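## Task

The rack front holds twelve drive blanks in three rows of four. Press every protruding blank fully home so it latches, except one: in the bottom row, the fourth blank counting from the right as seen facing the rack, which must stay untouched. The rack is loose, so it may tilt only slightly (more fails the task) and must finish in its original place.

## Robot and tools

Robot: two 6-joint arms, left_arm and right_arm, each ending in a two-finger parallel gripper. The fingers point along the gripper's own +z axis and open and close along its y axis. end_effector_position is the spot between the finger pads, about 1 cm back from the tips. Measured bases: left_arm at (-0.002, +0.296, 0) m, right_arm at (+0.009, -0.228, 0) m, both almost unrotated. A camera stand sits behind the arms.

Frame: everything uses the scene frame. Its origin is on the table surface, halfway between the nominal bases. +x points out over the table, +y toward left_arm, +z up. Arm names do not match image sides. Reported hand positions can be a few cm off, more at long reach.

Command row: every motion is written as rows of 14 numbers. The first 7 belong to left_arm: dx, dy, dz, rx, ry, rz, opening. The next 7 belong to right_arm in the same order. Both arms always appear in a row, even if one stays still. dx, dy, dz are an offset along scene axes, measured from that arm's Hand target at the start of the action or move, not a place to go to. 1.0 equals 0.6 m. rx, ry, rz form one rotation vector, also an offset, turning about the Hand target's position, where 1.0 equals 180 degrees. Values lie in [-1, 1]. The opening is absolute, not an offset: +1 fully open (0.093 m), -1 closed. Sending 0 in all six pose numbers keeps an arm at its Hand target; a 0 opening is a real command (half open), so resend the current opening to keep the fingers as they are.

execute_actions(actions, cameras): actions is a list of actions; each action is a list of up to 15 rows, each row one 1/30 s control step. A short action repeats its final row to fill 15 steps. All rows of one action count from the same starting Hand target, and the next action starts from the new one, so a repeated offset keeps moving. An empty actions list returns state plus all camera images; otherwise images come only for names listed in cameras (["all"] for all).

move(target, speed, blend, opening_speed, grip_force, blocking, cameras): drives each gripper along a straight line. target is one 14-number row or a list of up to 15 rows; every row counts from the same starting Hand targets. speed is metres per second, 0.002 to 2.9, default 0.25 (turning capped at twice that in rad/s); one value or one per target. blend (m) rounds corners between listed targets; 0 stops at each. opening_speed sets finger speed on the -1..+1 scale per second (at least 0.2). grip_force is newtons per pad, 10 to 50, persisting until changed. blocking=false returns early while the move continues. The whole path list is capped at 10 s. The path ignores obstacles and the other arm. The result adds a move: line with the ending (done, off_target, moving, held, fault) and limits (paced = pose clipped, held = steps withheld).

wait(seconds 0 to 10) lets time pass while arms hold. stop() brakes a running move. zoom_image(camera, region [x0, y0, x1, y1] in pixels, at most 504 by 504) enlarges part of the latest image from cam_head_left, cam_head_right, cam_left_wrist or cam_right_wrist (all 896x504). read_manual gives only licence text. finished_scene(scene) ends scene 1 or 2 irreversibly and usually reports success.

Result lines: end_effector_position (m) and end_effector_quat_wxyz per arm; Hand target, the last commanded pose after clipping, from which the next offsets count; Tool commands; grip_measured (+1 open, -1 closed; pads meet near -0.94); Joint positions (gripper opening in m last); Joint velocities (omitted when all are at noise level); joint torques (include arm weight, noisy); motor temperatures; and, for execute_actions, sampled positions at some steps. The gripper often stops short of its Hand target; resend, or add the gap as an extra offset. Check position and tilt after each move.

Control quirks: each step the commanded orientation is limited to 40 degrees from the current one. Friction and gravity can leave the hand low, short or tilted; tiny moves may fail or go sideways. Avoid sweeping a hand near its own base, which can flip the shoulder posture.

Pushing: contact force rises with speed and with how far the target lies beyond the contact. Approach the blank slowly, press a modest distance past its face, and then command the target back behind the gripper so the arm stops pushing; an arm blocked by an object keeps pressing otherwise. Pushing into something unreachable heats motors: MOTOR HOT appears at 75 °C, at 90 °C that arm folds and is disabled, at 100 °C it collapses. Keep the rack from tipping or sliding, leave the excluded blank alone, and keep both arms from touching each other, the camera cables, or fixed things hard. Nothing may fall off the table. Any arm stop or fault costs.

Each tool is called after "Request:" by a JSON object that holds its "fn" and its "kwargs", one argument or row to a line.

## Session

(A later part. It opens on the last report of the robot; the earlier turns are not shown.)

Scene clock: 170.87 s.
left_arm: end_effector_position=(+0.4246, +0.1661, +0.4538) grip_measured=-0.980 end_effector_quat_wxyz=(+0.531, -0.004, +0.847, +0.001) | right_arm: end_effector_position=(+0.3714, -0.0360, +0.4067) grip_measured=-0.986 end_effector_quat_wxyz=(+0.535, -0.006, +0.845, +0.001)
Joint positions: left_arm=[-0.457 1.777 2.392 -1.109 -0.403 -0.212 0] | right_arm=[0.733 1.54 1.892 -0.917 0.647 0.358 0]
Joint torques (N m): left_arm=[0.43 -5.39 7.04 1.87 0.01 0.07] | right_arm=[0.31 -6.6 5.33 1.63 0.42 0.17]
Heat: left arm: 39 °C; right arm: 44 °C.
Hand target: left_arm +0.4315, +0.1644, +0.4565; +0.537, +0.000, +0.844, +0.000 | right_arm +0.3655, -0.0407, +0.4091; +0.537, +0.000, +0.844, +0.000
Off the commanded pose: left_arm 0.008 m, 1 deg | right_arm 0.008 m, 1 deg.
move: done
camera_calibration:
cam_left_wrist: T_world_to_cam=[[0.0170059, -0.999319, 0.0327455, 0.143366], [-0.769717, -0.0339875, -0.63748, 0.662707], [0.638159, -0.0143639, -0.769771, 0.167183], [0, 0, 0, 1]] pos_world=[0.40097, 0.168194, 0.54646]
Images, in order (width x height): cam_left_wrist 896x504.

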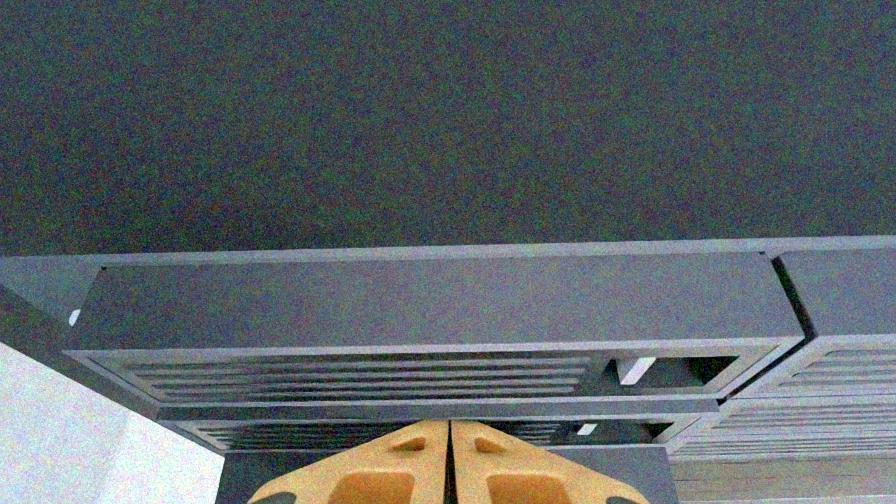

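Request:
{"fn": "move", "kwargs": {
  "target": [0.014,0.0,-0.006,0,0,0,-1, 0,0.0,0,0,0,0,-1],
  "cameras": ["cam_left_wrist"],
  "speed": 0.03
}}

Scene clock: 175.40 s.
left_arm: end_effector_position=(+0.4275, +0.1662, +0.4537) grip_measured=-0.980 end_effector_quat_wxyz=(+0.532, -0.003, +0.847, -0.001) | right_arm: end_effector_position=(+0.3714, -0.0360, +0.4067) grip_measured=-0.986 end_effector_quat_wxyz=(+0.535, -0.006, +0.845, +0.001)
Joint positions: left_arm=[-0.451 1.782 2.394 -1.1 -0.392 -0.206 0] | right_arm=[0.733 1.54 1.892 -0.917 0.647 0.358 0]
Joint torques (N m): left_arm=[0.85 -4.45 6.79 2.03 0.02 0.02] | right_arm=[0.31 -6.6 5.29 1.64 0.41 0.17]
Heat: left arm: 40 °C; right arm: 44 °C.
Hand target: left_arm +0.4400, +0.1643, +0.4530; +0.537, +0.000, +0.844, +0.000 | right_arm +0.3655, -0.0407, +0.4091; +0.537, +0.000, +0.844, +0.000
Off the commanded pose: left_arm 0.013 m, 1 deg | right_arm 0.008 m, 1 deg.
move: off_target (left_arm)
camera_calibration:
cam_left_wrist: T_world_to_cam=[[0.0117219, -0.99932, 0.0349546, 0.14465], [-0.768247, -0.031376, -0.639384, 0.664744], [0.640046, -0.019359, -0.768093, 0.164548], [0, 0, 0, 1]] pos_world=[0.403674, 0.168594, 0.546358]
Images, in order (width x height): cam_left_wrist 896x504.

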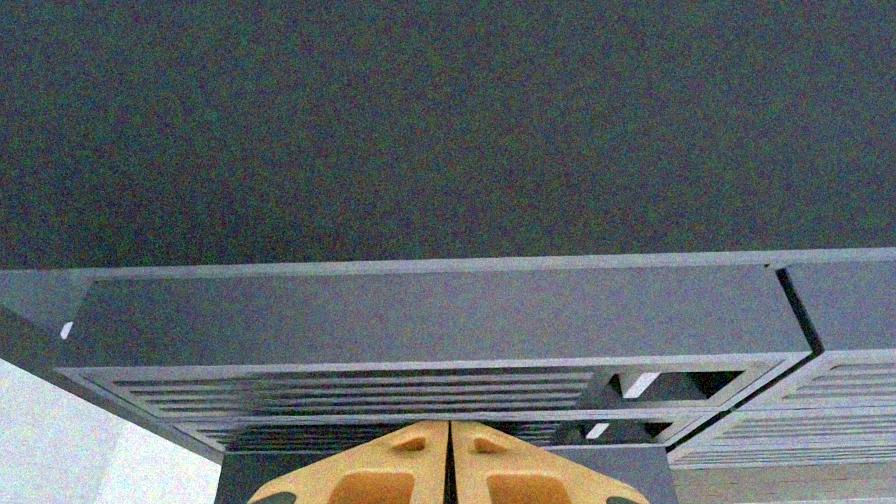

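Request:
{"fn": "move", "kwargs": {
  "target": [
    [-0.035,0.0,0,0,0,0,-1, 0,0.0,0,0,0,0,-1],
    [-0.035,0.0,-0.004,0,0,0,-1, 0,0.0,0,0,0,0,-1]
  ],
  "cameras": ["cam_left_wrist"],
  "speed": 0.06
}}

Scene clock: 180.63 s.
left_arm: end_effector_position=(+0.4272, +0.1616, +0.4381) grip_measured=-0.980 end_effector_quat_wxyz=(+0.523, +0.003, +0.852, +0.004) | right_arm: end_effector_position=(+0.3714, -0.0360, +0.4067) grip_measured=-0.986 end_effector_quat_wxyz=(+0.535, -0.006, +0.845, +0.001)
Joint positions: left_arm=[-0.464 1.747 2.287 -1.054 -0.402 -0.206 0] | right_arm=[0.733 1.54 1.892 -0.917 0.647 0.358 0]
Joint torques (N m): left_arm=[-0.5 -10.45 4.66 1.82 -0.1 -0.12] | right_arm=[0.47 -6.74 5.3 1.64 0.42 0.18]
Heat: left arm: 40 °C; right arm: 44 °C.
Hand target: left_arm +0.4189, +0.1643, +0.4506; +0.537, +0.000, +0.844, +0.000 | right_arm +0.3655, -0.0407, +0.4091; +0.537, +0.000, +0.844, +0.000
Off the commanded pose: left_arm 0.015 m, 2 deg | right_arm 0.008 m, 1 deg.
move: off_target (left_arm)
camera_calibration:
cam_left_wrist: T_world_to_cam=[[0.00747485, -0.999788, 0.0191772, 0.149439], [-0.781906, -0.0177986, -0.623143, 0.650845], [0.623352, -0.0103369, -0.781873, 0.164435], [0, 0, 0, 1]] pos_world=[0.405282, 0.162691, 0.531271]
Images, in order (width x height): cam_left_wrist 896x504.

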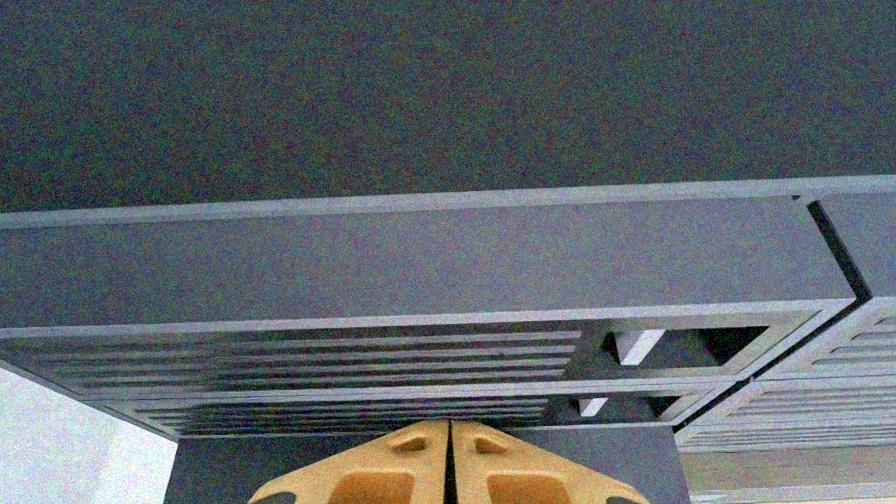

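Request:
{"fn": "move", "kwargs": {
  "target": [
    [0.0,0.0,0.006,0,0,0,-1, 0,0.0,0,0,0,0,-1],
    [0.033,0.0,0.006,0,0,0,-1, 0,0.0,0,0,0,0,-1]
  ],
  "cameras": ["cam_left_wrist"],
  "speed": 0.04
}}

Scene clock: 188.47 s.
left_arm: end_effector_position=(+0.4275, +0.1643, +0.4534) grip_measured=-0.980 end_effector_quat_wxyz=(+0.531, +0.000, +0.847, -0.003) | right_arm: end_effector_position=(+0.3714, -0.0360, +0.4067) grip_measured=-0.986 end_effector_quat_wxyz=(+0.535, -0.006, +0.845, +0.001)
Joint positions: left_arm=[-0.453 1.787 2.403 -1.107 -0.388 -0.206 0] | right_arm=[0.733 1.54 1.892 -0.917 0.647 0.358 0]
Joint torques (N m): left_arm=[0.77 -4.85 6.57 2 -0.05 0.09] | right_arm=[0.34 -6.65 5.3 1.64 0.42 0.15]
Heat: left arm: 40 °C; right arm: 44 °C.
Hand target: left_arm +0.4387, +0.1642, +0.4540; +0.537, +0.000, +0.844, +0.000 | right_arm +0.3655, -0.0407, +0.4091; +0.537, +0.000, +0.844, +0.000
Off the commanded pose: left_arm 0.011 m, 1 deg | right_arm 0.008 m, 1 deg.
move: off_target (left_arm)
camera_calibration:
cam_left_wrist: T_world_to_cam=[[0.00561687, -0.999364, 0.035208, 0.145389], [-0.770489, -0.0267684, -0.63689, 0.663575], [0.637428, -0.0235501, -0.77015, 0.167048], [0, 0, 0, 1]] pos_world=[0.40398, 0.166993, 0.546158]
Images, in order (width x height): cam_left_wrist 896x504.

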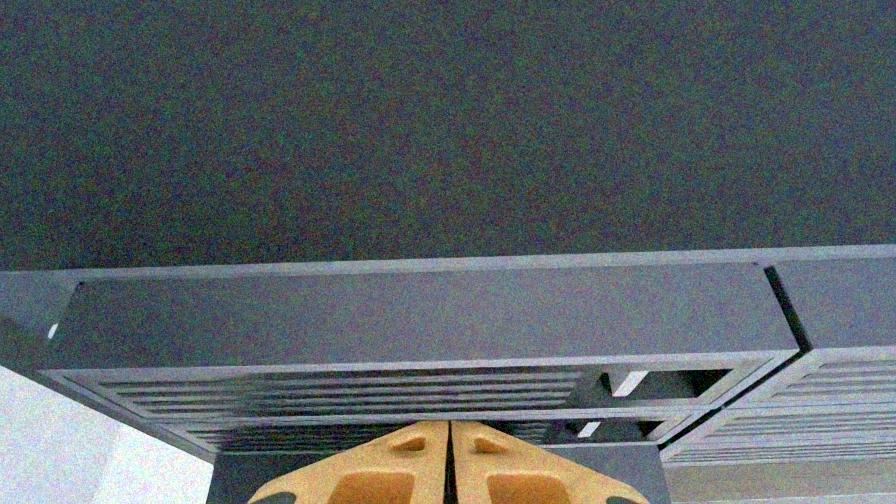

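Request:
{"fn": "move", "kwargs": {
  "target": [
    [-0.05,0.0,0.012,0,0,0,-1, 0,0.0,0,0,0,0,-1],
    [-0.2,0.0,0.02,0,0,0,-1, -0.08,-0.03,0,0,0,0,-1]
  ],
  "cameras": ["all"],
  "speed": 0.12,
  "blend": [0.01,0]
}}

Scene clock: 193.57 s.
left_arm: end_effector_position=(+0.3243, +0.1596, +0.4613) grip_measured=-0.980 end_effector_quat_wxyz=(+0.530, +0.011, +0.848, +0.002) | right_arm: end_effector_position=(+0.3222, -0.0546, +0.4093) grip_measured=-0.986 end_effector_quat_wxyz=(+0.536, -0.005, +0.844, +0.002)
Joint positions: left_arm=[-0.671 1.496 2.151 -1.203 -0.575 -0.304 0] | right_arm=[0.815 1.383 1.778 -0.992 0.716 0.418 0]
Joint torques (N m): left_arm=[-0.7 -6.31 4.33 1.68 -0.29 -0.26] | right_arm=[0.5 -4.89 4.93 1.58 0.39 0.11]
Heat: left arm: 40 °C; right arm: 44 °C.
Hand target: left_arm +0.3187, +0.1643, +0.4661; +0.537, +0.000, +0.844, +0.000 | right_arm +0.3175, -0.0588, +0.4091; +0.537, +0.000, +0.844, +0.000
Off the commanded pose: left_arm 0.009 m, 2 deg | right_arm 0.006 m, 1 deg.
move: done
camera_calibration:
cam_left_wrist: T_world_to_cam=[[-0.00706505, -0.999879, 0.0138882, 0.154999], [-0.771366, -0.00338889, -0.636383, 0.585169], [0.636352, -0.015209, -0.771248, 0.238364], [0, 0, 0, 1]] pos_world=[0.300791, 0.160589, 0.554077]
cam_right_wrist: T_world_to_cam=[[0.0393197, -0.998893, 0.0258081, -0.079204], [-0.76312, -0.0466924, -0.644567, 0.546959], [0.645059, 0.0056495, -0.764112, 0.191993], [0, 0, 0, 1]] pos_world=[0.296663, -0.0546622, 0.5013]

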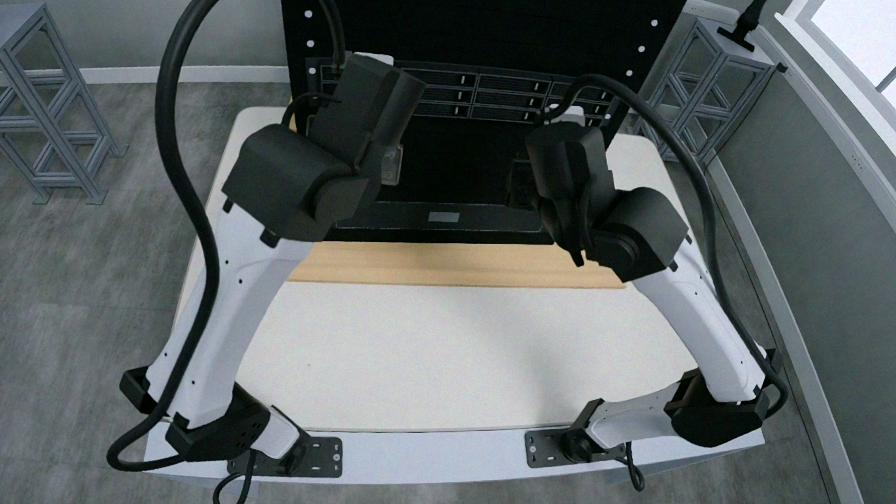

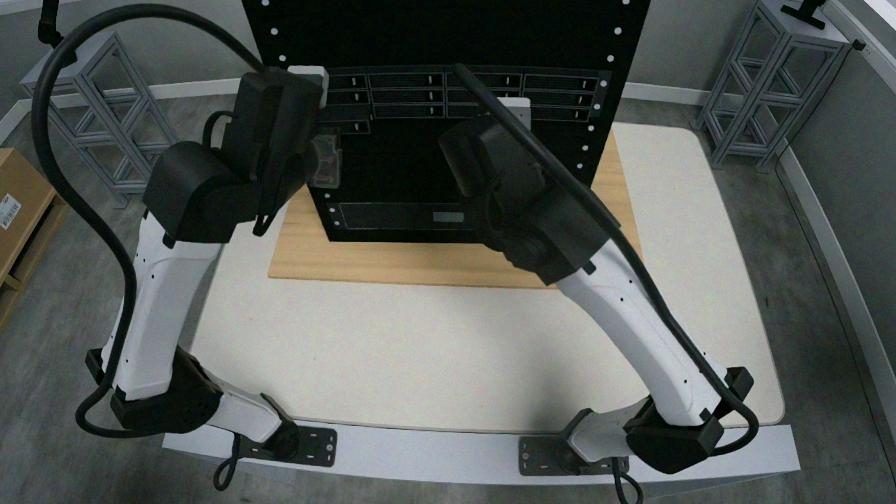

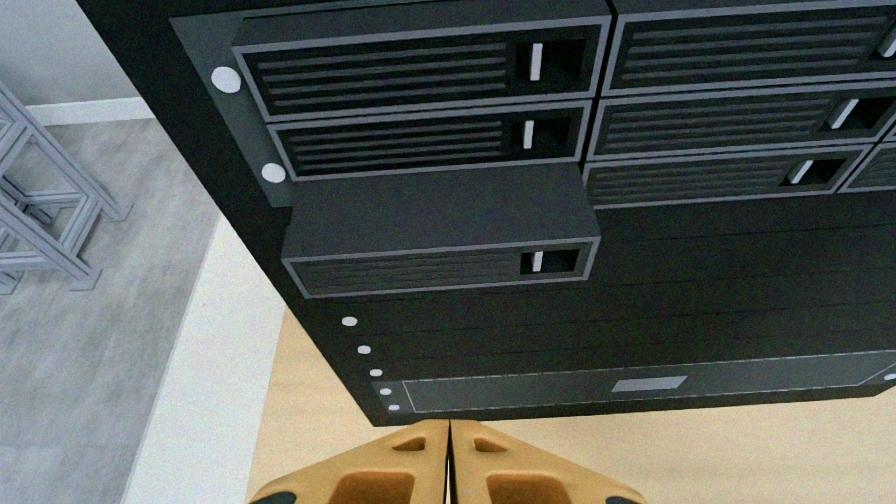

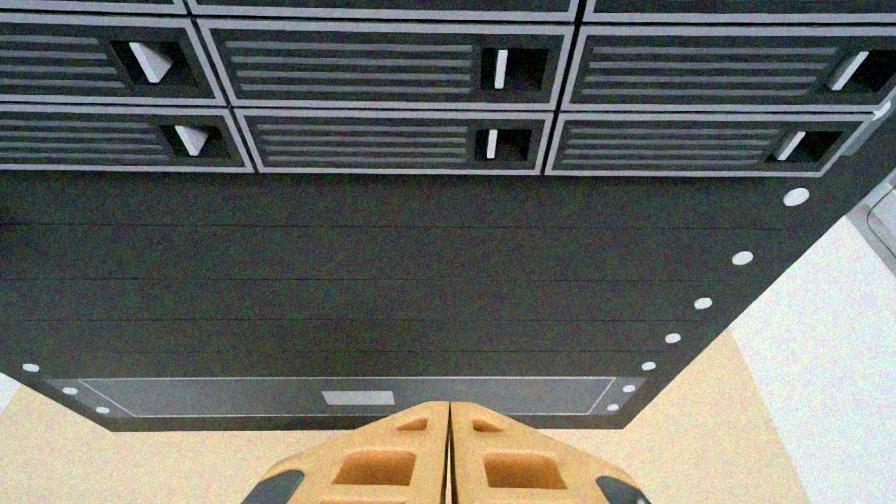

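Request:
{"fn": "zoom_image", "kwargs": {
  "camera": "cam_left_wrist",
  "region": [200, 0, 700, 320]
}}

Request:
{"fn": "zoom_image", "kwargs": {
  "camera": "cam_head_left",
  "region": [380, 40, 640, 160]
}}

Scaled by 1.008 from the camera's 896x504 image, which has a finer 1280x720 frame.

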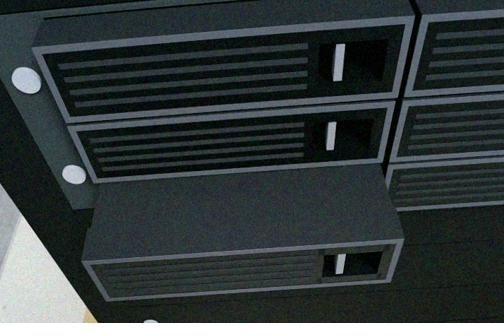

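Scaled by 1.938 from the camera's 896x504 image, which has a finer 1280x720 frame.

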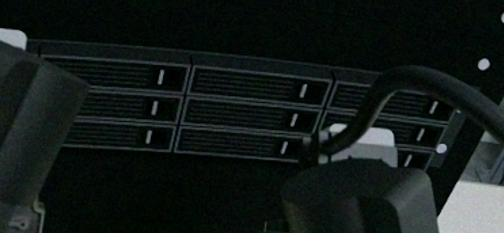

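Request:
{"fn": "zoom_image", "kwargs": {
  "camera": "cam_head_right",
  "region": [270, 50, 630, 160]
}}

Scaled by 1.400 from the camera's 896x504 image, which has a finer 1280x720 frame.

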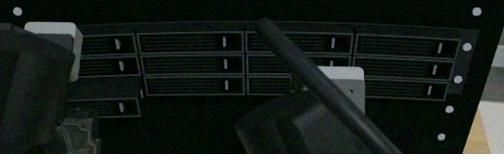

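Request:
{"fn": "finished_scene", "kwargs": {
  "scene": 2
}}

The scene is finished: the task was done.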